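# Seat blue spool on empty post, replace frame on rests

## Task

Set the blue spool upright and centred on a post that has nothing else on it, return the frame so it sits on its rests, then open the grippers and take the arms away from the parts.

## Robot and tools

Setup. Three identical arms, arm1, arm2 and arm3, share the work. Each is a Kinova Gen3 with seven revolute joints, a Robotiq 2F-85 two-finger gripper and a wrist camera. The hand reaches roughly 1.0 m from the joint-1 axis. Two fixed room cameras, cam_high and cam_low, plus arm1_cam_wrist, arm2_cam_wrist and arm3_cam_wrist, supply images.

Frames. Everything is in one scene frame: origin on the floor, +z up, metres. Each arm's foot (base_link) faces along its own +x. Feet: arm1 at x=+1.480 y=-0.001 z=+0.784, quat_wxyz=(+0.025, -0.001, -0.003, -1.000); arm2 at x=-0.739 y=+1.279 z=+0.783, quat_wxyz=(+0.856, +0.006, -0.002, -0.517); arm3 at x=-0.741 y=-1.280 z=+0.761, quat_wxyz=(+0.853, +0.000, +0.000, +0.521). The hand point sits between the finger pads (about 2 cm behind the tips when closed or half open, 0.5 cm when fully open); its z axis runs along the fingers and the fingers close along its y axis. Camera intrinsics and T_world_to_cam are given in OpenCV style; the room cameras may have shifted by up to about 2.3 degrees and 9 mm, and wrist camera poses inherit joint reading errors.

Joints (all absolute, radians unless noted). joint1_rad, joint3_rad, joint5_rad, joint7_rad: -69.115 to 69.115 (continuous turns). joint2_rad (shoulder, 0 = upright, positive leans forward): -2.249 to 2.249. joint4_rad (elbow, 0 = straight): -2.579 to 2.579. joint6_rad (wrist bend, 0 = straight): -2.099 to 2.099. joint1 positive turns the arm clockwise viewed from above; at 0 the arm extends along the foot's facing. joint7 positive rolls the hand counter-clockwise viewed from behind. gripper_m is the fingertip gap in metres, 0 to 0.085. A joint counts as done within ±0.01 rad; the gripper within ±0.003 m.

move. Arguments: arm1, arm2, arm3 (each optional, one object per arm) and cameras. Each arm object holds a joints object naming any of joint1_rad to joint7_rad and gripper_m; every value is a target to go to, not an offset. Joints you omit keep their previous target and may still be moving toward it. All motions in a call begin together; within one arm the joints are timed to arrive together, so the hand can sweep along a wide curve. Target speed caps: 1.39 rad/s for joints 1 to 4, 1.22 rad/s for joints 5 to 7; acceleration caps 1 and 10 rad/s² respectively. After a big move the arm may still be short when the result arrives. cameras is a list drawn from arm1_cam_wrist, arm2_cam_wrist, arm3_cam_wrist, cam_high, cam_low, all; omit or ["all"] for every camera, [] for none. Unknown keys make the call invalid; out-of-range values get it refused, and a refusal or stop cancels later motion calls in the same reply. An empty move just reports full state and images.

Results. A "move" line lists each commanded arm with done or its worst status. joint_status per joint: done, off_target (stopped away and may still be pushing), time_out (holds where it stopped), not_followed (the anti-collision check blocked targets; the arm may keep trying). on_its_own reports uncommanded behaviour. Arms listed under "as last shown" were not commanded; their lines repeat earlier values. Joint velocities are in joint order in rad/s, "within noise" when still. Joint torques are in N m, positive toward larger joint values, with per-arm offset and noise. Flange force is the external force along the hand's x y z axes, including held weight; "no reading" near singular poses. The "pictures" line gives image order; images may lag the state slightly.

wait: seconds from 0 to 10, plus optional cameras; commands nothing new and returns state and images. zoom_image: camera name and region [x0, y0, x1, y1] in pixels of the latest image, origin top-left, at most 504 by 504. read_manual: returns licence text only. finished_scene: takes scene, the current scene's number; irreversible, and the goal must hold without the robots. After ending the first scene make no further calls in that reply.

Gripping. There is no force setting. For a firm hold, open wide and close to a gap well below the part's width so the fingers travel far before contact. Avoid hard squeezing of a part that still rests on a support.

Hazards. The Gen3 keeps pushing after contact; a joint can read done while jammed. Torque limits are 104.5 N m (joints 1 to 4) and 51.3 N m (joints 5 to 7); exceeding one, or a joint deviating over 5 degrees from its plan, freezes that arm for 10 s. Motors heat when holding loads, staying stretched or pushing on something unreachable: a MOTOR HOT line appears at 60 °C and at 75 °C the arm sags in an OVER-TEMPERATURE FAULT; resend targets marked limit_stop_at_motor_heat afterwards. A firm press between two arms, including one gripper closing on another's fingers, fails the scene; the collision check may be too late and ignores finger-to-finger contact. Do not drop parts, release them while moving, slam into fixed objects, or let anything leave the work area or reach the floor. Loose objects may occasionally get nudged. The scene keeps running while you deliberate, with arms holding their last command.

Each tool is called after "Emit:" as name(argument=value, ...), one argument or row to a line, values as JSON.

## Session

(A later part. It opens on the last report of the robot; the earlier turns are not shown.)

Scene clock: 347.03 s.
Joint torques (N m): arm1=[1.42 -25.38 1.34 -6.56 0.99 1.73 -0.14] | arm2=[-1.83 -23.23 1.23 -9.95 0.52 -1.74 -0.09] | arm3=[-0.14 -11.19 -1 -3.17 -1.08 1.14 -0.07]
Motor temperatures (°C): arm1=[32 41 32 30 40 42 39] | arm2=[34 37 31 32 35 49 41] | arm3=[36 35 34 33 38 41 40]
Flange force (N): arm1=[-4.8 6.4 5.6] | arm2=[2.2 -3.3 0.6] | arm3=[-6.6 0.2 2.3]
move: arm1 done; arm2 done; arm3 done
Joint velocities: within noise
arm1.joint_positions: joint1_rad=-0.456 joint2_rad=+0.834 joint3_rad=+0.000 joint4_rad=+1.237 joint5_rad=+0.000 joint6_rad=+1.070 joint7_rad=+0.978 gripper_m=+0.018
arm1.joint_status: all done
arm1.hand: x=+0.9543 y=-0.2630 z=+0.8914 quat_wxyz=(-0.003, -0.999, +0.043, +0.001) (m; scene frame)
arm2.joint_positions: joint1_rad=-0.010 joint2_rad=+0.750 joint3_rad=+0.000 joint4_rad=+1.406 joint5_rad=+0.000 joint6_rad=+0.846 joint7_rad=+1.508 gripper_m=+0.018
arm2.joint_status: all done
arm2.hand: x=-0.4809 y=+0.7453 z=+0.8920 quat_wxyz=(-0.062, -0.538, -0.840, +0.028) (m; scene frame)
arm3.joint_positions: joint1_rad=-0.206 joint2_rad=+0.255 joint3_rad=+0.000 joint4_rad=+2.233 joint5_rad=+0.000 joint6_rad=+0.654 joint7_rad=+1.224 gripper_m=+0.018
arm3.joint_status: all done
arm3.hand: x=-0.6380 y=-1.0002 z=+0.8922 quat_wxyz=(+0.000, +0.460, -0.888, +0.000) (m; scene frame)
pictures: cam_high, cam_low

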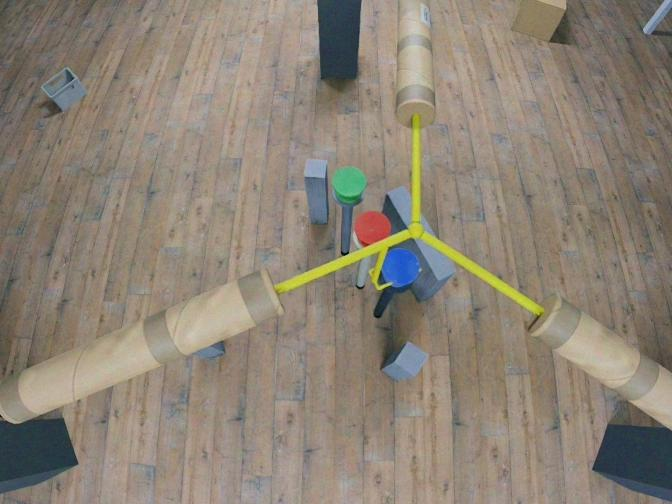

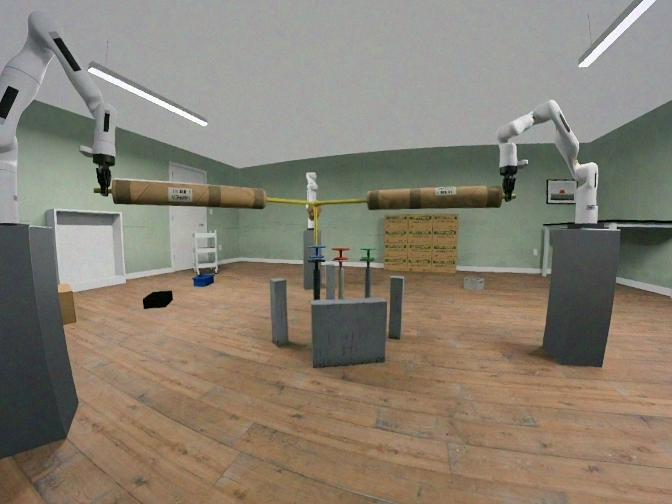

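Emit:
move(
  arm1={"joints":{"joint2_rad":0.8499,"joint4_rad":1.2503,"joint6_rad":1.0415}},
  arm2={"joints":{"joint2_rad":0.7673,"joint4_rad":1.4189,"joint6_rad":0.8158}},
  arm3={"joints":{"joint2_rad":0.2874,"joint4_rad":2.2516,"joint6_rad":0.6026}},
  cameras=["cam_high","cam_low"],
)

Emit:
zoom_image(
  camera="cam_low",
  region=[290, 220, 350, 280],
)

Emit:
zoom_image(
  camera="cam_high",
  region=[350, 220, 450, 300],
)

Scene clock: 368.40 s.
Joint torques (N m): arm1=[1.22 -25.49 1.26 -6.5 0.89 1.62 -0.13] | arm2=[-1.94 -23.11 1.09 -9.24 0.46 -1.48 -0.05] | arm3=[-0.01 -11.35 -0.84 -2.54 -0.99 1.32 -0.03]
Motor temperatures (°C): arm1=[32 41 32 30 40 42 39] | arm2=[34 37 31 32 35 48 41] | arm3=[36 34 34 33 37 41 40]
Flange force (N): arm1=[-4.8 6.0 5.7] | arm2=[0.9 -3.4 0.5] | arm3=[-6.6 0.9 2.7]
move: arm1 done; arm2 done; arm3 done
Joint velocities: within noise
arm1.joint_positions: joint1_rad=-0.456 joint2_rad=+0.850 joint3_rad=+0.000 joint4_rad=+1.250 joint5_rad=+0.000 joint6_rad=+1.041 joint7_rad=+0.978 gripper_m=+0.018
arm1.joint_status: all done
arm1.hand: x=+0.9544 y=-0.2631 z=+0.8783 quat_wxyz=(-0.003, -0.999, +0.043, +0.000) (m; scene frame)
arm2.joint_positions: joint1_rad=-0.010 joint2_rad=+0.767 joint3_rad=+0.000 joint4_rad=+1.419 joint5_rad=+0.000 joint6_rad=+0.816 joint7_rad=+1.508 gripper_m=+0.018
arm2.joint_status: all done
arm2.hand: x=-0.4807 y=+0.7454 z=+0.8790 quat_wxyz=(-0.062, -0.538, -0.840, +0.028) (m; scene frame)
arm3.joint_positions: joint1_rad=-0.206 joint2_rad=+0.287 joint3_rad=+0.000 joint4_rad=+2.252 joint5_rad=+0.000 joint6_rad=+0.603 joint7_rad=+1.224 gripper_m=+0.018
arm3.joint_status: all done
arm3.hand: x=-0.6379 y=-1.0001 z=+0.8792 quat_wxyz=(+0.000, +0.460, -0.888, +0.000) (m; scene frame)
pictures: cam_high, cam_low

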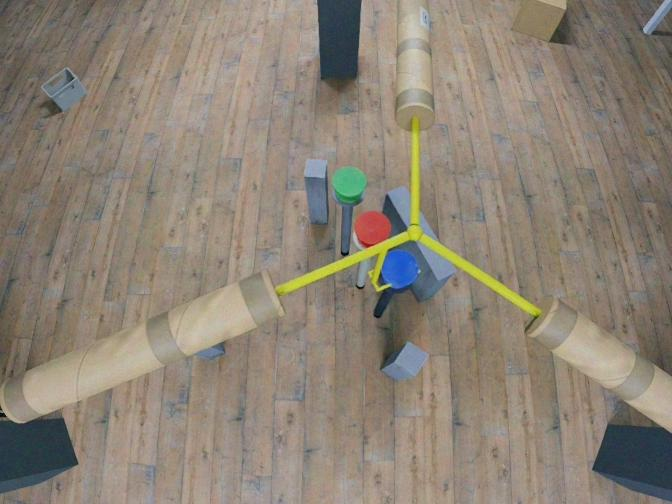

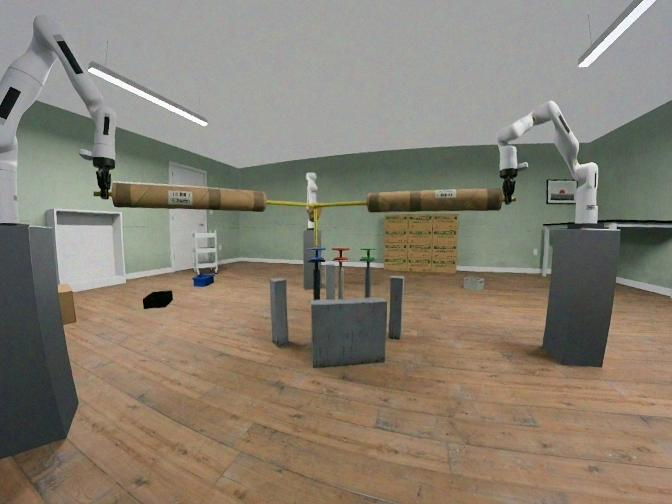

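Scaled by 8.400 from the camera's 672x504 image, which has a finer 960x720 frame.

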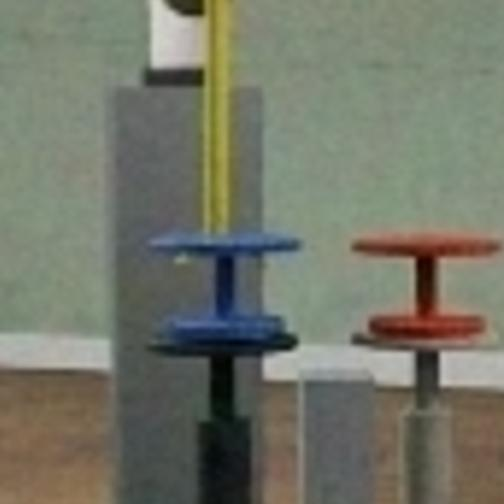

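Scaled by 5.040 from the camera's 672x504 image, which has a finer 960x720 frame.

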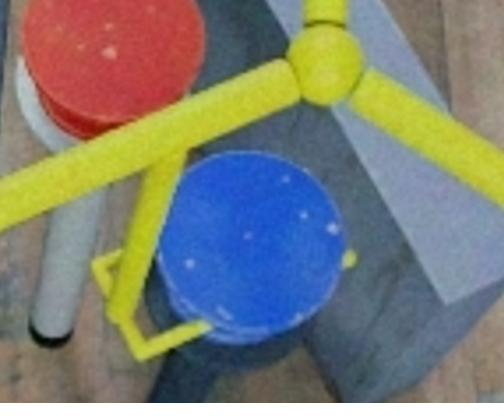

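Emit:
move(
  arm1={"joints":{"joint2_rad":0.8748,"joint4_rad":1.2668,"joint6_rad":1.0000}},
  arm2={"joints":{"joint2_rad":0.7945,"joint4_rad":1.4351,"joint6_rad":0.7724}},
  arm3={"joints":{"joint2_rad":0.3370,"joint4_rad":2.2769,"joint6_rad":0.5278}},
  cameras=["cam_high","cam_low"],
)

Emit:
zoom_image(
  camera="cam_low",
  region=[290, 220, 350, 280],
)

Emit:
zoom_image(
  camera="cam_high",
  region=[350, 220, 450, 300],
)

Emit:
move(
  arm1={"joints":{"joint1_rad":-0.4093,"joint2_rad":0.8753,"joint4_rad":1.2651,"joint6_rad":1.0012,"joint7_rad":1.0250}},
  arm2={"joints":{"joint1_rad":-0.0129,"joint2_rad":0.7455,"joint4_rad":1.5436,"joint6_rad":0.7130,"joint7_rad":1.5057}},
  arm3={"joints":{"joint1_rad":-0.2583,"joint2_rad":0.3694,"joint4_rad":2.2148,"joint6_rad":0.5574,"joint7_rad":1.1717}},
  cameras=["cam_high","cam_low"],
)

Emit:
zoom_image(
  camera="cam_low",
  region=[290, 220, 350, 280],
)

Emit:
zoom_image(
  camera="cam_high",
  region=[350, 220, 450, 300],
)

Scene clock: 405.10 s.
Joint torques (N m): arm1=[1.2 -25.8 1.29 -7.3 0.88 0.8 -0.11] | arm2=[-2.61 -22.73 0.5 -7.92 0.17 -0.84 -0.07] | arm3=[0.63 -11.43 -0.13 -1.45 -0.52 1.47 -0.07]
Motor temperatures (°C): arm1=[31 42 32 30 40 42 39] | arm2=[34 36 31 31 35 48 41] | arm3=[36 34 34 32 37 40 40]
Flange force (N): arm1=[-2.7 4.7 5.3] | arm2=[-1.3 -4.6 0.5] | arm3=[-6.5 3.1 2.4]
move: arm1 done; arm2 done; arm3 done
Joint velocities: within noise
arm1.joint_positions: joint1_rad=-0.456 joint2_rad=+0.875 joint3_rad=+0.000 joint4_rad=+1.267 joint5_rad=+0.000 joint6_rad=+1.000 joint7_rad=+0.978 gripper_m=+0.018
arm1.joint_status: all done
arm1.hand: x=+0.9543 y=-0.2632 z=+0.8593 quat_wxyz=(-0.003, -0.999, +0.043, +0.000) (m; scene frame)
arm2.joint_positions: joint1_rad=-0.010 joint2_rad=+0.794 joint3_rad=+0.000 joint4_rad=+1.435 joint5_rad=+0.000 joint6_rad=+0.772 joint7_rad=+1.508 gripper_m=+0.018
arm2.joint_status: all done
arm2.hand: x=-0.4806 y=+0.7455 z=+0.8600 quat_wxyz=(-0.062, -0.538, -0.840, +0.028) (m; scene frame)
arm3.joint_positions: joint1_rad=-0.206 joint2_rad=+0.337 joint3_rad=+0.000 joint4_rad=+2.277 joint5_rad=+0.000 joint6_rad=+0.528 joint7_rad=+1.224 gripper_m=+0.018
arm3.joint_status: all done
arm3.hand: x=-0.6379 y=-1.0002 z=+0.8602 quat_wxyz=(+0.000, +0.460, -0.888, +0.000) (m; scene frame)
pictures: cam_high, cam_low

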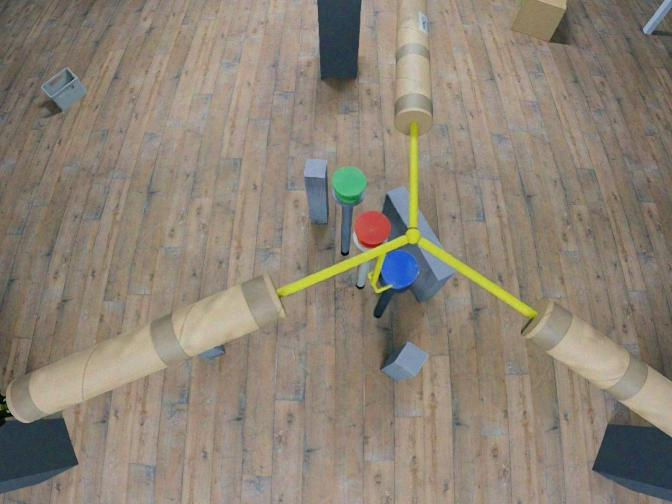

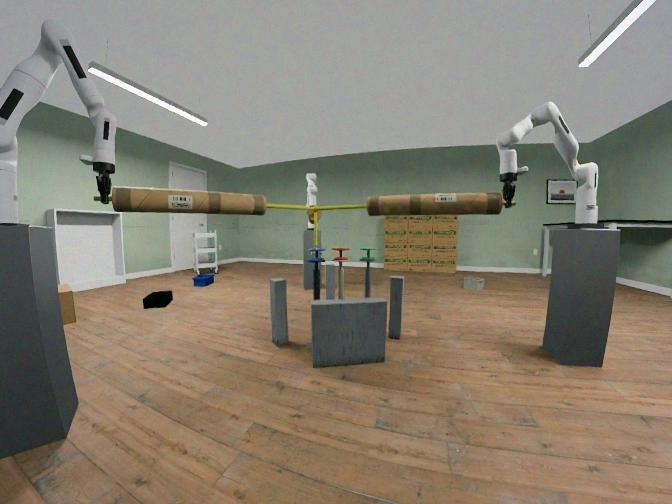

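Scaled by 8.400 from the camera's 672x504 image, which has a finer 960x720 frame.

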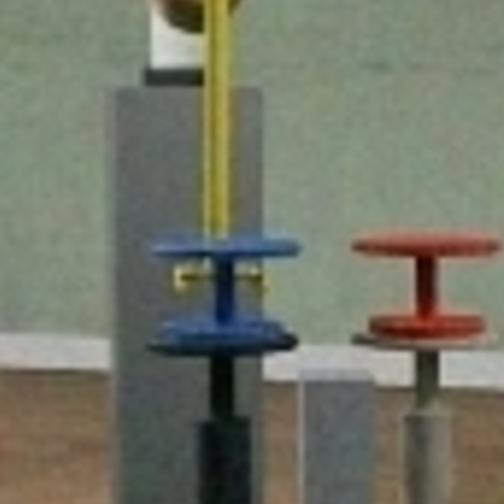

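Scaled by 5.040 from the camera's 672x504 image, which has a finer 960x720 frame.

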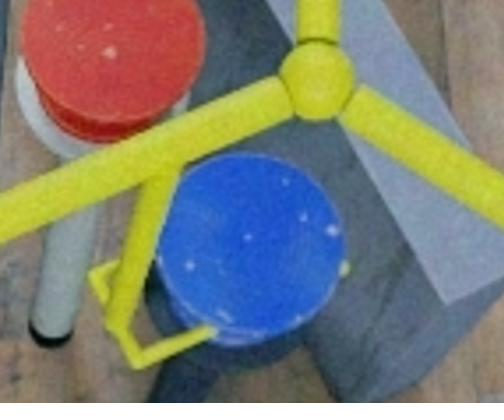

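Scene clock: 406.10 s.
Joint torques (N m): arm1=[3.28 -28.13 3.35 -12.8 2.13 -3 -0.13] | arm2=[-2.32 -23.15 0.49 -11.56 0.09 -3.24 -0.11] | arm3=[2.66 -14.32 2.27 -8.06 0.72 -1.8 0.02]
Motor temperatures (°C): arm1=[31 42 32 30 40 42 39] | arm2=[34 36 31 31 35 48 41] | arm3=[36 34 34 32 37 40 40]
Flange force (N): arm1=[8.6 2.3 4.6] | arm2=[6.5 -4.5 -0.7] | arm3=[6.9 5.9 2.8]
move: arm1 done; arm2 done; arm3 done
Joint velocities: within noise
arm1.joint_positions: joint1_rad=-0.409 joint2_rad=+0.875 joint3_rad=+0.000 joint4_rad=+1.265 joint5_rad=+0.000 joint6_rad=+1.001 joint7_rad=+1.025 gripper_m=+0.018
arm1.joint_status: all done
arm1.hand: x=+0.9423 y=-0.2383 z=+0.8593 quat_wxyz=(-0.003, -0.999, +0.043, +0.000) (m; scene frame)
arm2.joint_positions: joint1_rad=-0.013 joint2_rad=+0.745 joint3_rad=+0.000 joint4_rad=+1.544 joint5_rad=+0.000 joint6_rad=+0.713 joint7_rad=+1.506 gripper_m=+0.018
arm2.joint_status: all done
arm2.hand: x=-0.4917 y=+0.7696 z=+0.8601 quat_wxyz=(-0.063, -0.538, -0.840, +0.028) (m; scene frame)
arm3.joint_positions: joint1_rad=-0.258 joint2_rad=+0.369 joint3_rad=+0.000 joint4_rad=+2.215 joint5_rad=+0.000 joint6_rad=+0.557 joint7_rad=+1.172 gripper_m=+0.018
arm3.joint_status: all done
arm3.hand: x=-0.6483 y=-0.9748 z=+0.8603 quat_wxyz=(+0.000, +0.460, -0.888, +0.000) (m; scene frame)
pictures: cam_high, cam_low

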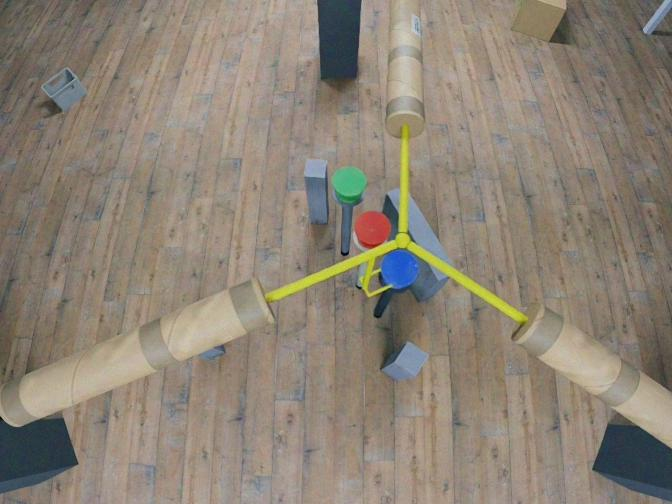

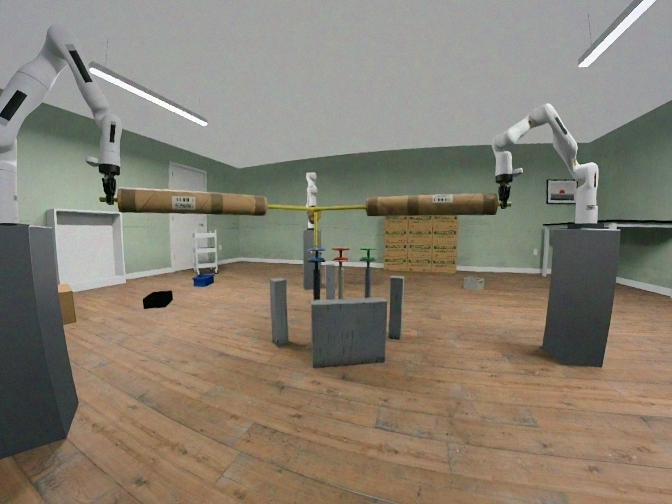

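Scaled by 8.400 from the camera's 672x504 image, which has a finer 960x720 frame.

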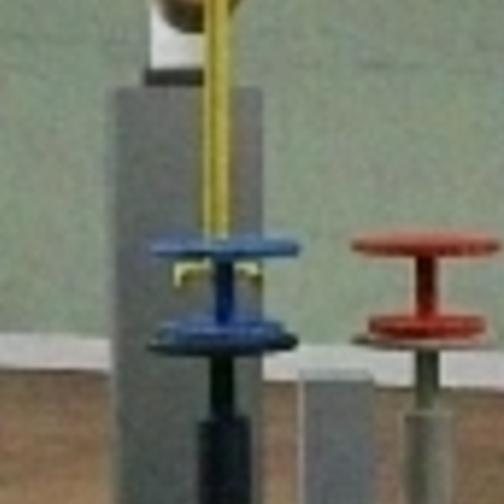

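Scaled by 5.040 from the camera's 672x504 image, which has a finer 960x720 frame.

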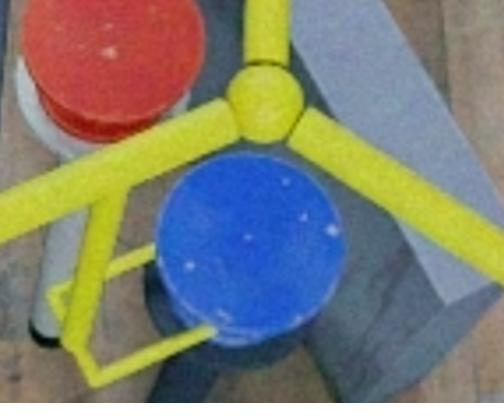

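Emit:
move(
  arm1={"joints":{"joint1_rad":-0.3626,"joint2_rad":0.8758,"joint4_rad":1.2634,"joint6_rad":1.0024,"joint7_rad":1.0717}},
  arm2={"joints":{"joint1_rad":-0.0157,"joint2_rad":0.6964,"joint4_rad":1.6521,"joint6_rad":0.6535,"joint7_rad":1.5029}},
  arm3={"joints":{"joint1_rad":-0.3104,"joint2_rad":0.4019,"joint4_rad":2.1527,"joint6_rad":0.5871,"joint7_rad":1.1195}},
  cameras=[],
)

Emit:
move(
  arm1={"joints":{"joint1_rad":-0.3119,"joint2_rad":0.8827,"joint4_rad":1.2473,"joint6_rad":1.0116,"joint7_rad":1.1224}},
  arm2={"joints":{"joint1_rad":-0.0199,"joint2_rad":0.6479,"joint4_rad":1.7596,"joint6_rad":0.5945,"joint7_rad":1.4987}},
  arm3={"joints":{"joint1_rad":-0.3539,"joint2_rad":0.4408,"joint4_rad":2.0758,"joint6_rad":0.6250,"joint7_rad":1.0761}},
  cameras=[],
)

Emit:
move(
  arm1={"joints":{"joint1_rad":-0.2613,"joint2_rad":0.8897,"joint4_rad":1.2312,"joint6_rad":1.0208,"joint7_rad":1.1730}},
  arm2={"joints":{"joint1_rad":-0.0241,"joint2_rad":0.5994,"joint4_rad":1.8672,"joint6_rad":0.5354,"joint7_rad":1.4946}},
  arm3={"joints":{"joint1_rad":-0.3974,"joint2_rad":0.4797,"joint4_rad":1.9989,"joint6_rad":0.6630,"joint7_rad":1.0326}},
  cameras=[],
)

Emit:
move(
  arm1={"joints":{"joint1_rad":-0.2080,"joint2_rad":0.9049,"joint4_rad":1.1971,"joint6_rad":1.0396,"joint7_rad":1.2263}},
  arm2={"joints":{"joint1_rad":-0.0301,"joint2_rad":0.5510,"joint4_rad":1.9750,"joint6_rad":0.4761,"joint7_rad":1.4885}},
  arm3={"joints":{"joint1_rad":-0.4330,"joint2_rad":0.5258,"joint4_rad":1.9053,"joint6_rad":0.7105,"joint7_rad":0.9970}},
  cameras=[],
)

Emit:
move(
  arm1={"joints":{"joint1_rad":-0.1547,"joint2_rad":0.9201,"joint4_rad":1.1631,"joint6_rad":1.0585,"joint7_rad":1.2796}},
  arm2={"joints":{"joint1_rad":-0.0362,"joint2_rad":0.5025,"joint4_rad":2.0827,"joint6_rad":0.4168,"joint7_rad":1.4825}},
  arm3={"joints":{"joint1_rad":-0.4686,"joint2_rad":0.5718,"joint4_rad":1.8117,"joint6_rad":0.7581,"joint7_rad":0.9613}},
  cameras=["cam_high","cam_low"],
)

Emit:
zoom_image(
  camera="cam_low",
  region=[290, 220, 350, 280],
)

Emit:
zoom_image(
  camera="cam_high",
  region=[330, 200, 430, 300],
)

Scene clock: 420.90 s.
Joint torques (N m): arm1=[1.7 -25.3 1.7 -6.19 1.12 1.59 -0.12] | arm2=[-1.83 -20.81 0.83 -8.61 0.18 -1.75 -0.05] | arm3=[-0.38 -13.48 -1.23 -2.79 -1.06 1.06 -0.01]
Motor temperatures (°C): arm1=[31 43 32 30 40 42 39] | arm2=[34 36 31 31 35 48 41] | arm3=[36 34 34 32 37 40 40]
Flange force (N): arm1=[-4.6 6.1 5.3] | arm2=[1.6 -3.7 -0.5] | arm3=[-6.1 0.6 2.5]
move: arm1 done; arm2 done; arm3 done
Joint velocities: within noise
arm1.joint_positions: joint1_rad=-0.362 joint2_rad=+0.876 joint3_rad=+0.000 joint4_rad=+1.263 joint5_rad=+0.000 joint6_rad=+1.002 joint7_rad=+1.072 gripper_m=+0.018
arm1.joint_status: all done
arm1.hand: x=+0.9314 y=-0.2131 z=+0.8594 quat_wxyz=(-0.003, -0.999, +0.043, +0.001) (m; scene frame)
arm2.joint_positions: joint1_rad=-0.016 joint2_rad=+0.696 joint3_rad=+0.000 joint4_rad=+1.652 joint5_rad=+0.000 joint6_rad=+0.653 joint7_rad=+1.503 gripper_m=+0.018
arm2.joint_status: all done
arm2.hand: x=-0.5038 y=+0.7951 z=+0.8602 quat_wxyz=(-0.063, -0.538, -0.840, +0.028) (m; scene frame)
arm3.joint_positions: joint1_rad=-0.310 joint2_rad=+0.402 joint3_rad=+0.000 joint4_rad=+2.153 joint5_rad=+0.000 joint6_rad=+0.587 joint7_rad=+1.119 gripper_m=+0.018
arm3.joint_status: all done
arm3.hand: x=-0.6610 y=-0.9502 z=+0.8601 quat_wxyz=(+0.000, +0.460, -0.888, +0.000) (m; scene frame)
pictures: none
No camera images: "cameras" was empty.

Scene clock: 421.90 s.
Joint torques (N m): arm1=[2.1 -28.34 2.41 -12.92 1.59 -3.1 -0.1] | arm2=[-1.83 -20.59 0.87 -10.72 0.16 -3.19 -0.04] | arm3=[3.09 -16.35 2.65 -8.76 0.96 -1.97 0.02]
Motor temperatures (°C): arm1=[31 43 32 30 40 42 39] | arm2=[34 36 31 31 35 48 41] | arm3=[36 34 34 32 37 40 40]
Flange force (N): arm1=[7.5 1.2 4.5] | arm2=[6.0 -4.2 -1.2] | arm3=[7.7 5.3 2.6]
move: arm1 done; arm2 done; arm3 done
Joint velocities: within noise
arm1.joint_positions: joint1_rad=-0.312 joint2_rad=+0.883 joint3_rad=+0.000 joint4_rad=+1.247 joint5_rad=+0.000 joint6_rad=+1.012 joint7_rad=+1.122 gripper_m=+0.018
arm1.joint_status: all done
arm1.hand: x=+0.9181 y=-0.1862 z=+0.8595 quat_wxyz=(-0.003, -0.999, +0.043, +0.001) (m; scene frame)
arm2.joint_positions: joint1_rad=-0.020 joint2_rad=+0.648 joint3_rad=+0.000 joint4_rad=+1.760 joint5_rad=+0.000 joint6_rad=+0.594 joint7_rad=+1.499 gripper_m=+0.018
arm2.joint_status: all done
arm2.hand: x=-0.5159 y=+0.8218 z=+0.8601 quat_wxyz=(-0.063, -0.538, -0.840, +0.027) (m; scene frame)
arm3.joint_positions: joint1_rad=-0.354 joint2_rad=+0.441 joint3_rad=+0.000 joint4_rad=+2.076 joint5_rad=+0.000 joint6_rad=+0.625 joint7_rad=+1.076 gripper_m=+0.018
arm3.joint_status: all done
arm3.hand: x=-0.6724 y=-0.9225 z=+0.8603 quat_wxyz=(+0.000, +0.460, -0.888, +0.000) (m; scene frame)
pictures: none
No camera images: "cameras" was empty.

Scene clock: 422.90 s.
Joint torques (N m): arm1=[1.87 -25.72 1.92 -6.51 1.21 1.42 -0.12] | arm2=[-1.86 -18.17 0.56 -7.53 0 -1.55 0.02] | arm3=[-0.79 -15.68 -1.51 -3.47 -1.2 1.1 -0.07]
Motor temperatures (°C): arm1=[31 43 32 30 40 42 39] | arm2=[34 36 31 31 35 48 41] | arm3=[36 34 34 32 37 40 40]
Flange force (N): arm1=[-4.9 5.7 5.3] | arm2=[1.1 -4.3 -0.7] | arm3=[-6.6 0.3 2.8]
move: arm1 done; arm2 done; arm3 done
Joint velocities: within noise
arm1.joint_positions: joint1_rad=-0.261 joint2_rad=+0.890 joint3_rad=+0.000 joint4_rad=+1.231 joint5_rad=+0.000 joint6_rad=+1.021 joint7_rad=+1.173 gripper_m=+0.018
arm1.joint_status: all done
arm1.hand: x=+0.9062 y=-0.1586 z=+0.8595 quat_wxyz=(-0.003, -0.999, +0.043, +0.000) (m; scene frame)
arm2.joint_positions: joint1_rad=-0.024 joint2_rad=+0.599 joint3_rad=+0.000 joint4_rad=+1.867 joint5_rad=+0.000 joint6_rad=+0.535 joint7_rad=+1.495 gripper_m=+0.018
arm2.joint_status: all done
arm2.hand: x=-0.5290 y=+0.8496 z=+0.8602 quat_wxyz=(-0.063, -0.538, -0.840, +0.027) (m; scene frame)
arm3.joint_positions: joint1_rad=-0.397 joint2_rad=+0.480 joint3_rad=+0.000 joint4_rad=+1.999 joint5_rad=+0.000 joint6_rad=+0.663 joint7_rad=+1.033 gripper_m=+0.018
arm3.joint_status: all done
arm3.hand: x=-0.6862 y=-0.8957 z=+0.8601 quat_wxyz=(+0.000, +0.460, -0.888, +0.000) (m; scene frame)
pictures: none
No camera images: "cameras" was empty.

Scene clock: 423.90 s.
Joint torques (N m): arm1=[1.69 -29.36 1.91 -14.21 1.39 -3.99 -0.08] | arm2=[-2.23 -17.63 0 -9.52 -0.15 -2.86 -0.01] | arm3=[4.3 -18.35 3.9 -8.43 1.57 -1.46 0.01]
Motor temperatures (°C): arm1=[31 43 32 30 40 42 39] | arm2=[34 36 31 31 35 48 41] | arm3=[36 33 34 32 37 40 40]
Flange force (N): arm1=[9.2 0.7 4.3] | arm2=[5.3 -5.7 -1.7] | arm3=[7.6 7.0 2.6]
move: arm1 done; arm2 done; arm3 done
Joint velocities: within noise
arm1.joint_positions: joint1_rad=-0.208 joint2_rad=+0.905 joint3_rad=+0.000 joint4_rad=+1.197 joint5_rad=+0.000 joint6_rad=+1.040 joint7_rad=+1.226 gripper_m=+0.018
arm1.joint_status: all done
arm1.hand: x=+0.8918 y=-0.1296 z=+0.8595 quat_wxyz=(-0.003, -0.999, +0.043, +0.001) (m; scene frame)
arm2.joint_positions: joint1_rad=-0.030 joint2_rad=+0.551 joint3_rad=+0.000 joint4_rad=+1.975 joint5_rad=+0.000 joint6_rad=+0.476 joint7_rad=+1.488 gripper_m=+0.018
arm2.joint_status: all done
arm2.hand: x=-0.5421 y=+0.8788 z=+0.8601 quat_wxyz=(-0.063, -0.538, -0.840, +0.027) (m; scene frame)
arm3.joint_positions: joint1_rad=-0.433 joint2_rad=+0.526 joint3_rad=+0.000 joint4_rad=+1.905 joint5_rad=+0.000 joint6_rad=+0.711 joint7_rad=+0.997 gripper_m=+0.018
arm3.joint_status: all done
arm3.hand: x=-0.6987 y=-0.8656 z=+0.8602 quat_wxyz=(+0.000, +0.460, -0.888, +0.000) (m; scene frame)
pictures: none
No camera images: "cameras" was empty.

Scene clock: 424.90 s.
Joint torques (N m): arm1=[2.49 -26.9 2.36 -7.65 1.5 0.51 -0.06] | arm2=[-2.5 -15.26 -0.46 -6.3 -0.31 -1.4 -0.01] | arm3=[-0.42 -17.94 -1.21 -3.63 -1.06 1.55 -0.04]
Motor temperatures (°C): arm1=[31 43 32 30 40 42 39] | arm2=[34 36 31 31 35 48 41] | arm3=[36 33 34 32 37 40 40]
Flange force (N): arm1=[-4.5 6.0 4.8] | arm2=[0.2 -6.9 -1.4] | arm3=[-6.9 2.4 3.1]
move: arm1 done; arm2 done; arm3 done
Joint velocities: within noise
arm1.joint_positions: joint1_rad=-0.155 joint2_rad=+0.920 joint3_rad=+0.000 joint4_rad=+1.163 joint5_rad=+0.000 joint6_rad=+1.059 joint7_rad=+1.280 gripper_m=+0.018
arm1.joint_status: all done
arm1.hand: x=+0.8790 y=-0.0994 z=+0.8594 quat_wxyz=(-0.003, -0.999, +0.043, +0.000) (m; scene frame)
arm2.joint_positions: joint1_rad=-0.036 joint2_rad=+0.502 joint3_rad=+0.000 joint4_rad=+2.083 joint5_rad=+0.000 joint6_rad=+0.417 joint7_rad=+1.483 gripper_m=+0.018
arm2.joint_status: all done
arm2.hand: x=-0.5562 y=+0.9087 z=+0.8602 quat_wxyz=(-0.063, -0.538, -0.840, +0.026) (m; scene frame)
arm3.joint_positions: joint1_rad=-0.469 joint2_rad=+0.572 joint3_rad=+0.000 joint4_rad=+1.812 joint5_rad=+0.000 joint6_rad=+0.758 joint7_rad=+0.961 gripper_m=+0.018
arm3.joint_status: all done
arm3.hand: x=-0.7133 y=-0.8367 z=+0.8601 quat_wxyz=(+0.000, +0.460, -0.888, +0.000) (m; scene frame)
pictures: cam_high, cam_low

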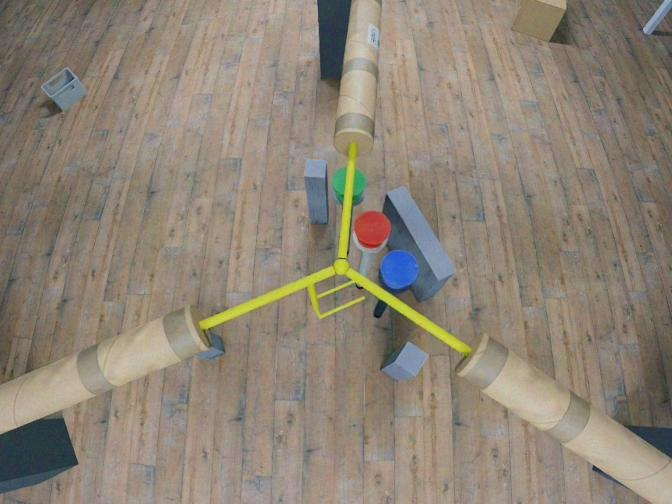

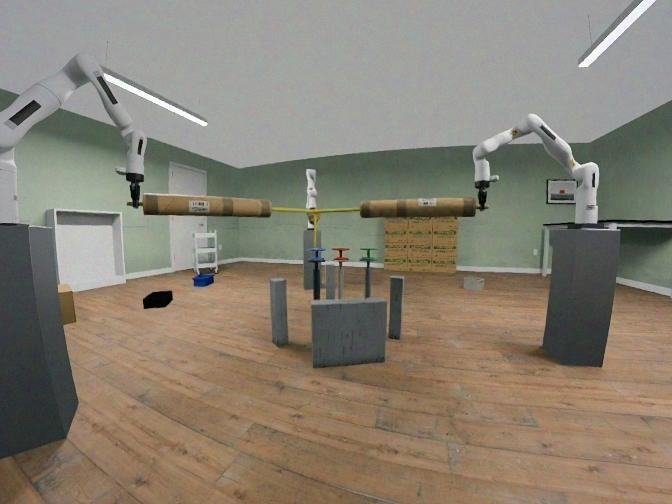

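Scaled by 8.400 from the camera's 672x504 image, which has a finer 960x720 frame.

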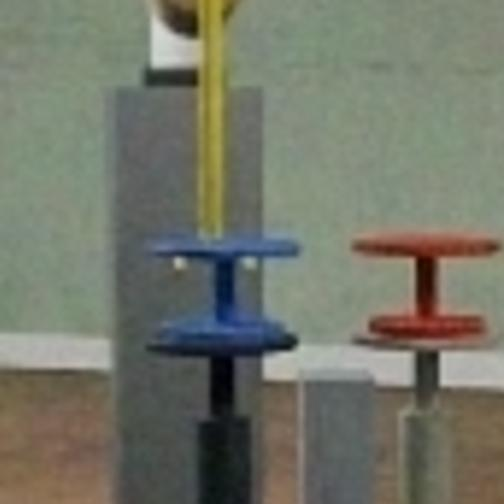

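Scaled by 5.040 from the camera's 672x504 image, which has a finer 960x720 frame.

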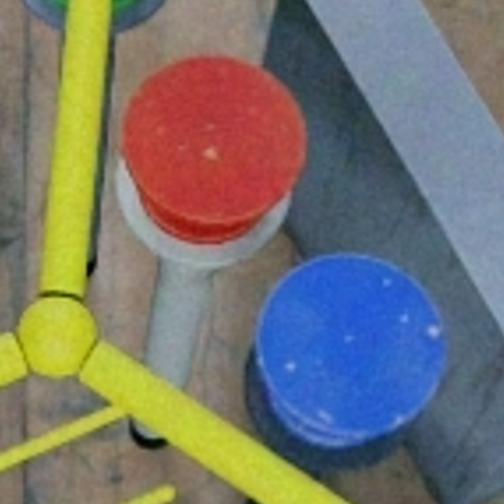

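Emit:
move(
  arm1={"joints":{"joint1_rad":-0.0515,"joint2_rad":0.8960,"joint4_rad":1.4575,"joint6_rad":0.7881,"joint7_rad":1.3828}},
  arm2={"joints":{"joint1_rad":-0.2363,"joint2_rad":0.6239,"joint4_rad":2.2219,"joint6_rad":0.1562,"joint7_rad":1.2823}},
  arm3={"joints":{"joint1_rad":-0.3725,"joint2_rad":0.7969,"joint4_rad":1.5881,"joint6_rad":0.7566,"joint7_rad":1.0575}},
  cameras=[],
)

Emit:
move(
  arm1={"joints":{"joint1_rad":0.0739,"joint2_rad":0.8935,"joint4_rad":1.6617,"joint6_rad":0.5864,"joint7_rad":1.5082}},
  arm2={"joints":{"joint1_rad":-0.4603,"joint2_rad":0.7373,"joint4_rad":2.2763,"joint6_rad":-0.0116,"joint7_rad":1.0583}},
  arm3={"joints":{"joint1_rad":-0.3005,"joint2_rad":0.9958,"joint4_rad":1.2786,"joint6_rad":0.8672,"joint7_rad":1.1297}},
  cameras=[],
)

Emit:
move(
  arm1={"joints":{"joint1_rad":0.0757,"joint2_rad":1.1467,"joint4_rad":1.6097,"joint6_rad":0.3852,"joint7_rad":1.5100}},
  arm2={"joints":{"joint1_rad":-0.4560,"joint2_rad":1.1032,"joint4_rad":2.2074,"joint6_rad":-0.3085,"joint7_rad":1.0626}},
  arm3={"joints":{"joint1_rad":-0.3005,"joint2_rad":1.2097,"joint4_rad":1.2458,"joint6_rad":0.6861,"joint7_rad":1.1297}},
  cameras=["cam_high","arm1_cam_wrist","arm2_cam_wrist","arm3_cam_wrist"],
)

Scene clock: 455.13 s.
Joint torques (N m): arm1=[1.97 -25 2.21 -7.76 1.16 -0.51 -0.11] | arm2=[-2.65 -15.2 -1.1 -4.1 -0.54 -1.6 -0.04] | arm3=[0.64 -21.57 -0.01 -3.61 -0.51 1.57 -0.11]
Motor temperatures (°C): arm1=[31 43 32 30 39 42 39] | arm2=[34 36 31 31 35 48 41] | arm3=[36 33 34 32 37 40 40]
Flange force (N): arm1=[0.7 4.0 4.2] | arm2=[-2.8 -7.8 -2.3] | arm3=[-6.6 3.9 3.7]
move: arm1 done; arm2 done; arm3 done
Joint velocities: within noise
arm1.joint_positions: joint1_rad=-0.052 joint2_rad=+0.896 joint3_rad=+0.000 joint4_rad=+1.457 joint5_rad=+0.000 joint6_rad=+0.788 joint7_rad=+1.383 gripper_m=+0.018
arm1.joint_status: all done
arm1.hand: x=+0.9289 y=-0.0317 z=+0.7994 quat_wxyz=(-0.003, -0.999, +0.043, +0.001) (m; scene frame)
arm2.joint_positions: joint1_rad=-0.236 joint2_rad=+0.624 joint3_rad=+0.000 joint4_rad=+2.222 joint5_rad=+0.000 joint6_rad=+0.156 joint7_rad=+1.282 gripper_m=+0.018
arm2.joint_status: all done
arm2.hand: x=-0.5064 y=+0.9766 z=+0.8001 quat_wxyz=(-0.068, -0.538, -0.840, +0.013) (m; scene frame)
arm3.joint_positions: joint1_rad=-0.372 joint2_rad=+0.797 joint3_rad=+0.000 joint4_rad=+1.588 joint5_rad=+0.000 joint6_rad=+0.757 joint7_rad=+1.057 gripper_m=+0.018
arm3.joint_status: all done
arm3.hand: x=-0.6633 y=-0.7689 z=+0.8000 quat_wxyz=(+0.000, +0.460, -0.888, +0.000) (m; scene frame)
pictures: none
No camera images: "cameras" was empty.

Scene clock: 456.60 s.
Joint torques (N m): arm1=[2.39 -23.31 2.7 -5.59 1.15 -0.15 -0.08] | arm2=[-2.36 -16.27 -1.43 -3.75 -0.41 -2.32 -0.04] | arm3=[-0.3 -24.94 -0.85 -4.2 -0.89 1.86 -0.07]
Motor temperatures (°C): arm1=[31 43 32 30 40 42 39] | arm2=[34 36 31 31 35 48 41] | arm3=[36 33 34 32 37 40 40]
Flange force (N): arm1=[-0.8 5.4 4.8] | arm2=[-3.3 -6.6 -2.5] | arm3=[-8.9 2.5 4.6]
move: arm1 done; arm2 done; arm3 done
TORQUE WARNING: arm3's joint6_rad reached its warning level (29.4 N m). A warning alone does not stop the arm.
Joint velocities: within noise
arm1.joint_positions: joint1_rad=+0.074 joint2_rad=+0.894 joint3_rad=+0.000 joint4_rad=+1.662 joint5_rad=+0.000 joint6_rad=+0.586 joint7_rad=+1.508 gripper_m=+0.018
arm1.joint_status: all done
arm1.hand: x=+0.9791 y=+0.0362 z=+0.7596 quat_wxyz=(-0.003, -0.999, +0.043, +0.000) (m; scene frame)
arm2.joint_positions: joint1_rad=-0.460 joint2_rad=+0.737 joint3_rad=+0.000 joint4_rad=+2.276 joint5_rad=+0.000 joint6_rad=-0.012 joint7_rad=+1.058 gripper_m=+0.018
arm2.joint_status: all done
arm2.hand: x=-0.4563 y=+1.0446 z=+0.7601 quat_wxyz=(-0.071, -0.538, -0.840, -0.002) (m; scene frame)
arm3.joint_positions: joint1_rad=-0.301 joint2_rad=+0.996 joint3_rad=+0.000 joint4_rad=+1.279 joint5_rad=+0.000 joint6_rad=+0.867 joint7_rad=+1.130 gripper_m=+0.018
arm3.joint_status: all done
arm3.hand: x=-0.6137 y=-0.7009 z=+0.7599 quat_wxyz=(+0.000, +0.460, -0.888, +0.000) (m; scene frame)
pictures: none
No camera images: "cameras" was empty.

Scene clock: 458.17 s.
Joint torques (N m): arm1=[1.7 -24.42 2.23 -3.88 0.72 -0.22 -0.06] | arm2=[-2.23 -18.07 -1.57 0.24 0.02 -1.93 -0.23] | arm3=[0.34 -25.25 -0.23 -3.08 -0.59 1.57 -0.02]
Motor temperatures (°C): arm1=[31 43 32 30 39 42 39] | arm2=[34 36 31 31 35 48 41] | arm3=[36 33 34 32 37 40 40]
Flange force (N): arm1=[-0.5 4.2 5.1] | arm2=[-5.7 -4.5 -0.1] | arm3=[-7.6 3.1 5.0]
move: arm1 done; arm2 done; arm3 done
Joint velocities: within noise
arm1.joint_positions: joint1_rad=+0.076 joint2_rad=+1.147 joint3_rad=+0.000 joint4_rad=+1.610 joint5_rad=+0.000 joint6_rad=+0.385 joint7_rad=+1.510 gripper_m=+0.018
arm1.joint_status: all done
arm1.hand: x=+0.9791 y=+0.0365 z=+0.6396 quat_wxyz=(-0.003, -0.999, +0.043, +0.001) (m; scene frame)
arm2.joint_positions: joint1_rad=-0.456 joint2_rad=+1.103 joint3_rad=+0.000 joint4_rad=+2.207 joint5_rad=+0.000 joint6_rad=-0.308 joint7_rad=+1.063 gripper_m=+0.018
arm2.joint_status: all done
arm2.hand: x=-0.4566 y=+1.0445 z=+0.6401 quat_wxyz=(-0.071, -0.538, -0.840, -0.002) (m; scene frame)
arm3.joint_positions: joint1_rad=-0.300 joint2_rad=+1.210 joint3_rad=+0.000 joint4_rad=+1.246 joint5_rad=+0.000 joint6_rad=+0.686 joint7_rad=+1.130 gripper_m=+0.018
arm3.joint_status: all done
arm3.hand: x=-0.6135 y=-0.7009 z=+0.6400 quat_wxyz=(+0.000, +0.460, -0.888, +0.000) (m; scene frame)
pictures: arm1_cam_wrist, arm2_cam_wrist, arm3_cam_wrist, cam_high
camera_calibration:
arm1_cam_wrist: T_world_to_cam=[[-0.0989636, -0.995089, -0.00181544, 0.136617], [-0.99501, 0.0989787, -0.0126142, 1.03111], [0.012732, 0.000558032, -0.999919, 0.774212], [0, 0, 0, 1]] pos_world=[1.02963, 0.0334561, 0.787403]
arm2_cam_wrist: T_world_to_cam=[[0.881046, 0.463689, 0.0935386, -0.144463], [0.452241, -0.883671, 0.120843, 1.10434], [0.138691, -0.0641662, -0.988255, 0.910778], [0, 0, 0, 1]] pos_world=[-0.498467, 1.1013, 0.780142]
arm3_cam_wrist: T_world_to_cam=[[-0.815149, 0.578643, 0.0265535, -0.116924], [0.579106, 0.815115, 0.0149482, 0.970235], [-0.0129945, 0.0275623, -0.999536, 0.80271], [0, 0, 0, 1]] pos_world=[-0.646749, -0.74532, 0.790938]

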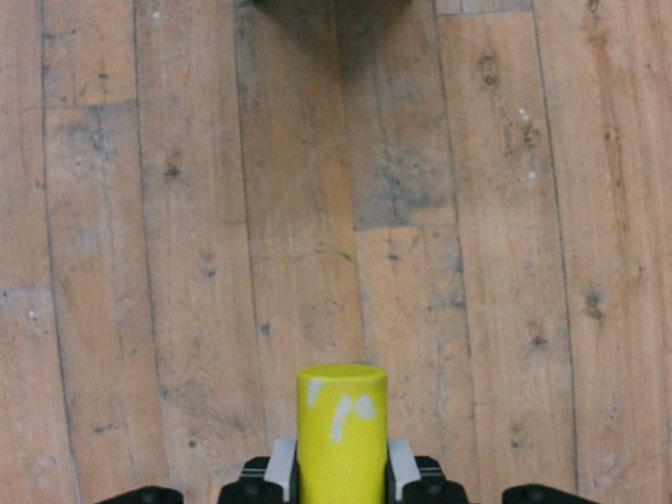

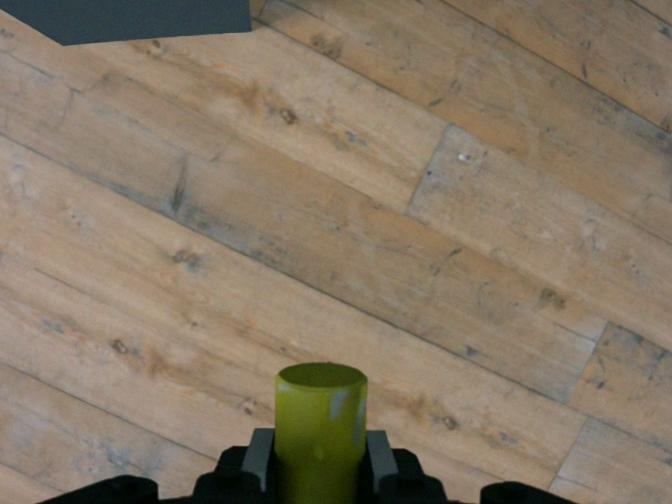

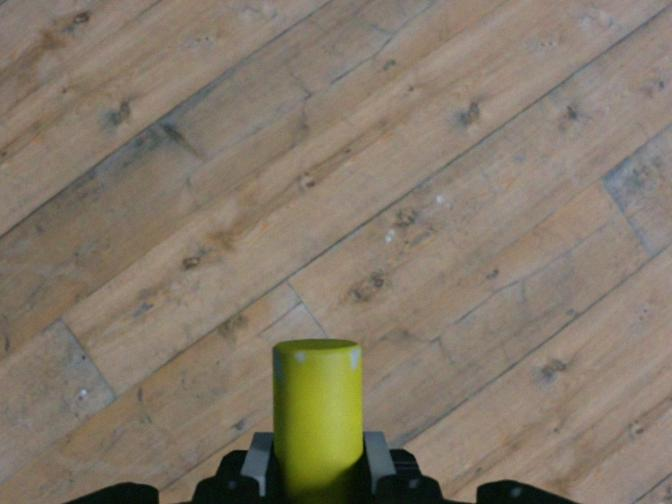

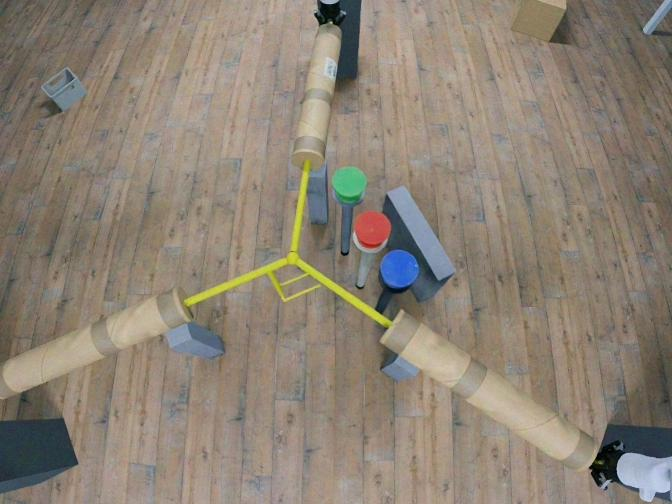

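Emit:
move(
  arm1={"joints":{"joint1_rad":0.0763,"joint2_rad":1.4778,"joint4_rad":1.3983,"joint6_rad":0.2655,"joint7_rad":1.5105}},
  arm2={"joints":{"joint1_rad":-0.4508,"joint2_rad":1.4930,"joint4_rad":1.9625,"joint6_rad":-0.4534,"joint7_rad":1.0678}},
  arm3={"joints":{"joint1_rad":-0.3010,"joint2_rad":1.5179,"joint4_rad":1.0423,"joint6_rad":0.5814,"joint7_rad":1.1290}},
  cameras=[],
)

Emit:
move(
  arm1={"joints":{"joint1_rad":0.0763,"joint2_rad":1.5197,"joint4_rad":1.3596,"joint6_rad":0.2623,"joint7_rad":1.5106}},
  arm2={"joints":{"joint1_rad":-0.4503,"joint2_rad":1.5363,"joint4_rad":1.9218,"joint6_rad":-0.4561,"joint7_rad":1.0683}},
  arm3={"joints":{"joint1_rad":-0.3011,"joint2_rad":1.5606,"joint4_rad":1.0004,"joint6_rad":0.5806,"joint7_rad":1.1289}},
  cameras=["cam_high","cam_low"],
)

Scene clock: 464.23 s.
Joint torques (N m): arm1=[0.83 -23.77 1.32 -1.26 0.44 0.57 -0.04] | arm2=[-1.67 -17.94 -1.12 3.18 0.1 -1.13 -0.16] | arm3=[0.22 -25.64 -0.35 -2.61 -0.6 1.28 -0.08]
Motor temperatures (°C): arm1=[31 43 32 30 39 42 39] | arm2=[34 35 31 31 35 48 41] | arm3=[36 34 34 32 37 40 40]
Flange force (N): arm1=[-2.8 2.5 5.6] | arm2=[-6.5 -1.9 2.4] | arm3=[-7.5 2.7 6.3]
move: arm1 done; arm2 done; arm3 done
Joint velocities: within noise
arm1.joint_positions: joint1_rad=+0.076 joint2_rad=+1.478 joint3_rad=+0.000 joint4_rad=+1.398 joint5_rad=+0.000 joint6_rad=+0.265 joint7_rad=+1.510 gripper_m=+0.018
arm1.joint_status: all done
arm1.hand: x=+0.9791 y=+0.0360 z=+0.4935 quat_wxyz=(-0.003, -0.999, +0.043, +0.001) (m; scene frame)
arm2.joint_positions: joint1_rad=-0.451 joint2_rad=+1.493 joint3_rad=+0.000 joint4_rad=+1.962 joint5_rad=+0.000 joint6_rad=-0.453 joint7_rad=+1.068 gripper_m=+0.018
arm2.joint_status: all done
arm2.hand: x=-0.4567 y=+1.0444 z=+0.4940 quat_wxyz=(-0.071, -0.538, -0.840, -0.001) (m; scene frame)
arm3.joint_positions: joint1_rad=-0.301 joint2_rad=+1.518 joint3_rad=+0.000 joint4_rad=+1.042 joint5_rad=+0.000 joint6_rad=+0.581 joint7_rad=+1.129 gripper_m=+0.018
arm3.joint_status: all done
arm3.hand: x=-0.6137 y=-0.7008 z=+0.4941 quat_wxyz=(+0.000, +0.460, -0.888, +0.000) (m; scene frame)
pictures: none
No camera images: "cameras" was empty.

Scene clock: 465.00 s.
Joint torques (N m): arm1=[0.76 -20.02 1.21 -4.32 0.49 -1.8 -0.04] | arm2=[-1.39 -11.33 -0.51 -1.7 -0.14 -1.69 -0.18] | arm3=[0.52 -22.68 -0.03 -5.74 -0.42 -1.58 -0.07]
Motor temperatures (°C): arm1=[31 43 32 30 39 42 39] | arm2=[34 35 31 31 35 48 41] | arm3=[36 34 34 32 37 40 40]
Flange force (N): arm1=[3.9 2.3 -10.4] | arm2=[-4.3 -1.9 -25.2] | arm3=[2.3 -0.8 -7.8]
move: arm1 done; arm2 done; arm3 done
Joint velocities: within noise
arm1.joint_positions: joint1_rad=+0.076 joint2_rad=+1.520 joint3_rad=+0.000 joint4_rad=+1.360 joint5_rad=+0.000 joint6_rad=+0.262 joint7_rad=+1.511 gripper_m=+0.018
arm1.joint_status: all done
arm1.hand: x=+0.9788 y=+0.0358 z=+0.4757 quat_wxyz=(-0.003, -0.999, +0.043, +0.000) (m; scene frame)
arm2.joint_positions: joint1_rad=-0.450 joint2_rad=+1.536 joint3_rad=+0.000 joint4_rad=+1.922 joint5_rad=+0.000 joint6_rad=-0.456 joint7_rad=+1.068 gripper_m=+0.018
arm2.joint_status: all done
arm2.hand: x=-0.4565 y=+1.0443 z=+0.4761 quat_wxyz=(-0.071, -0.538, -0.840, -0.001) (m; scene frame)
arm3.joint_positions: joint1_rad=-0.301 joint2_rad=+1.561 joint3_rad=+0.000 joint4_rad=+1.000 joint5_rad=+0.000 joint6_rad=+0.581 joint7_rad=+1.129 gripper_m=+0.018
arm3.joint_status: all done
arm3.hand: x=-0.6137 y=-0.7005 z=+0.4760 quat_wxyz=(+0.000, +0.460, -0.888, +0.000) (m; scene frame)
pictures: cam_high, cam_low

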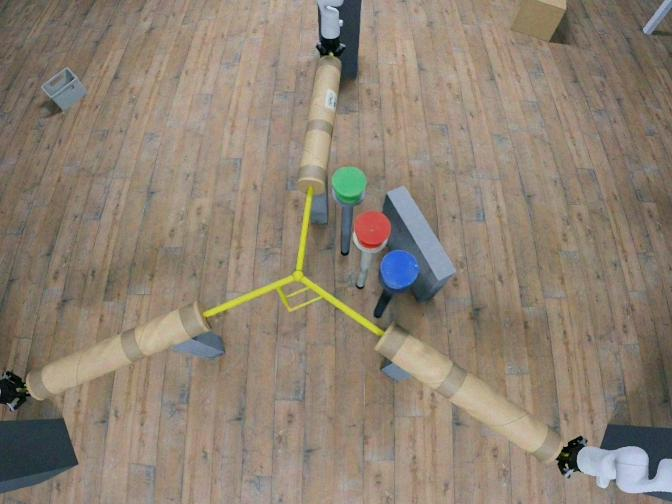

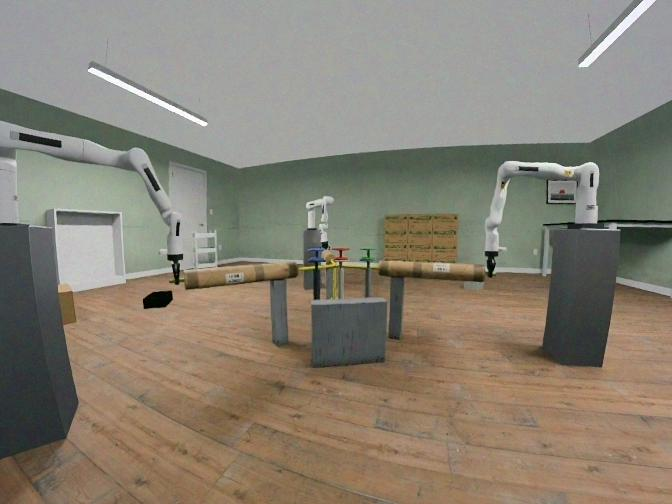

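Same image as at the start; flange forces like the initial rest state. Release.

Emit:
move(
  arm1={"joints":{"gripper_m":0.085}},
  arm2={"joints":{"gripper_m":0.085}},
  arm3={"joints":{"gripper_m":0.085}},
  cameras=[],
)

Emit:
move(
  arm1={"joints":{"joint1_rad":0.0757,"joint2_rad":1.1467,"joint4_rad":1.6097,"joint6_rad":0.3852,"joint7_rad":1.5100}},
  arm2={"joints":{"joint1_rad":-0.4560,"joint2_rad":1.1032,"joint4_rad":2.2074,"joint6_rad":-0.3085,"joint7_rad":1.0626}},
  arm3={"joints":{"joint1_rad":-0.3005,"joint2_rad":1.2097,"joint4_rad":1.2458,"joint6_rad":0.6861,"joint7_rad":1.1297}},
  cameras=["cam_high","cam_low"],
)

Emit:
zoom_image(
  camera="cam_low",
  region=[290, 220, 380, 310],
)

Scene clock: 474.23 s.
Joint torques (N m): arm1=[-0.05 -22.44 0.04 -1.64 0.3 0.21 -0.07] | arm2=[-0.98 -16.11 0.79 3.27 -0.41 -0.66 -0.14] | arm3=[1.09 -24.9 0.55 -4.22 -0.23 -0.09 0.03]
Motor temperatures (°C): arm1=[31 43 32 30 39 42 39] | arm2=[34 35 31 31 35 48 41] | arm3=[36 34 34 32 37 40 40]
Flange force (N): arm1=[-1.6 0.7 1.5] | arm2=[-6.1 -0.1 -1.7] | arm3=[-2.7 2.5 1.0]
move: arm1 done; arm2 done; arm3 done
Joint velocities: within noise
arm1.joint_positions: joint1_rad=+0.076 joint2_rad=+1.520 joint3_rad=+0.000 joint4_rad=+1.360 joint5_rad=+0.000 joint6_rad=+0.262 joint7_rad=+1.511 gripper_m=+0.085
arm1.joint_status: all done
arm1.hand: x=+0.9789 y=+0.0358 z=+0.4756 quat_wxyz=(-0.003, -0.999, +0.043, +0.000) (m; scene frame)
arm2.joint_positions: joint1_rad=-0.450 joint2_rad=+1.536 joint3_rad=+0.000 joint4_rad=+1.922 joint5_rad=+0.000 joint6_rad=-0.456 joint7_rad=+1.068 gripper_m=+0.085
arm2.joint_status: all done
arm2.hand: x=-0.4565 y=+1.0443 z=+0.4761 quat_wxyz=(-0.071, -0.538, -0.840, -0.001) (m; scene frame)
arm3.joint_positions: joint1_rad=-0.301 joint2_rad=+1.561 joint3_rad=+0.000 joint4_rad=+1.000 joint5_rad=+0.000 joint6_rad=+0.581 joint7_rad=+1.129 gripper_m=+0.085
arm3.joint_status: all done
arm3.hand: x=-0.6137 y=-0.7005 z=+0.4760 quat_wxyz=(+0.000, +0.460, -0.888, +0.000) (m; scene frame)
pictures: none
No camera images: "cameras" was empty.

Scene clock: 475.90 s.
Joint torques (N m): arm1=[-0.06 -21.88 -0.01 -2.66 0.24 0.23 -0.1] | arm2=[-0.85 -15.03 0.81 1.95 -0.43 -0.65 -0.11] | arm3=[1.15 -24.36 0.51 -5.01 -0.11 -0.07 0.01]
Motor temperatures (°C): arm1=[31 43 32 30 39 42 39] | arm2=[34 35 31 31 35 48 41] | arm3=[36 34 34 32 37 40 40]
Flange force (N): arm1=[-1.8 0.6 1.2] | arm2=[-6.3 0.0 -4.4] | arm3=[-2.0 2.4 -0.1]
move: arm1 done; arm2 done; arm3 done
Joint velocities: within noise
arm1.joint_positions: joint1_rad=+0.076 joint2_rad=+1.147 joint3_rad=+0.000 joint4_rad=+1.610 joint5_rad=+0.000 joint6_rad=+0.385 joint7_rad=+1.510 gripper_m=+0.085
arm1.joint_status: all done
arm1.hand: x=+0.9792 y=+0.0364 z=+0.6396 quat_wxyz=(-0.003, -0.999, +0.043, +0.000) (m; scene frame)
arm2.joint_positions: joint1_rad=-0.456 joint2_rad=+1.103 joint3_rad=+0.000 joint4_rad=+2.207 joint5_rad=+0.000 joint6_rad=-0.308 joint7_rad=+1.063 gripper_m=+0.085
arm2.joint_status: all done
arm2.hand: x=-0.4566 y=+1.0445 z=+0.6401 quat_wxyz=(-0.071, -0.538, -0.840, -0.002) (m; scene frame)
arm3.joint_positions: joint1_rad=-0.300 joint2_rad=+1.210 joint3_rad=+0.000 joint4_rad=+1.246 joint5_rad=+0.000 joint6_rad=+0.686 joint7_rad=+1.130 gripper_m=+0.085
arm3.joint_status: all done
arm3.hand: x=-0.6136 y=-0.7010 z=+0.6400 quat_wxyz=(+0.000, +0.460, -0.888, +0.000) (m; scene frame)
pictures: cam_high, cam_low

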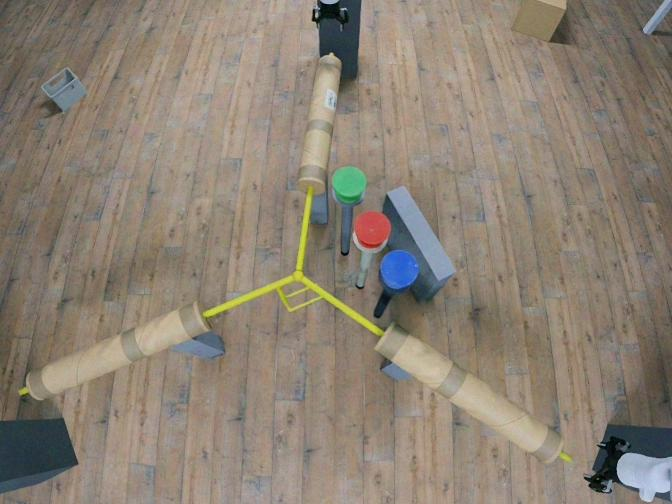

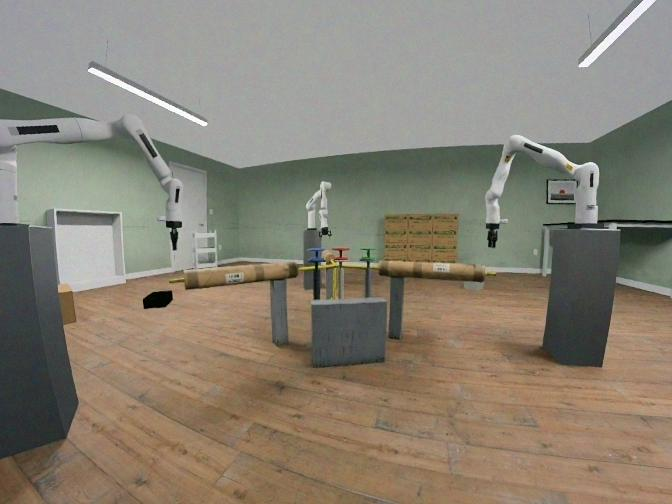

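Scaled by 5.600 from the camera's 672x504 image, which has a finer 960x720 frame.

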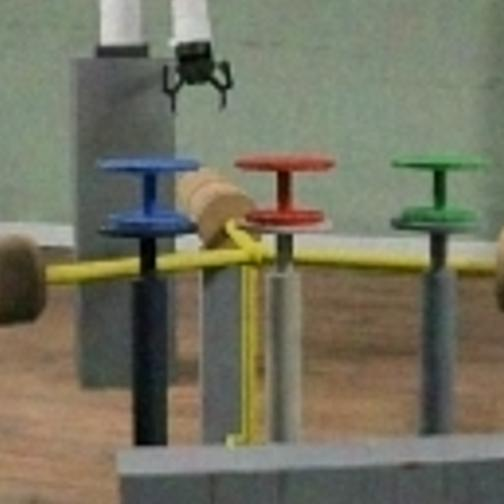

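Emit:
finished_scene(
  scene=3,
)

The scene is finished: the task was done.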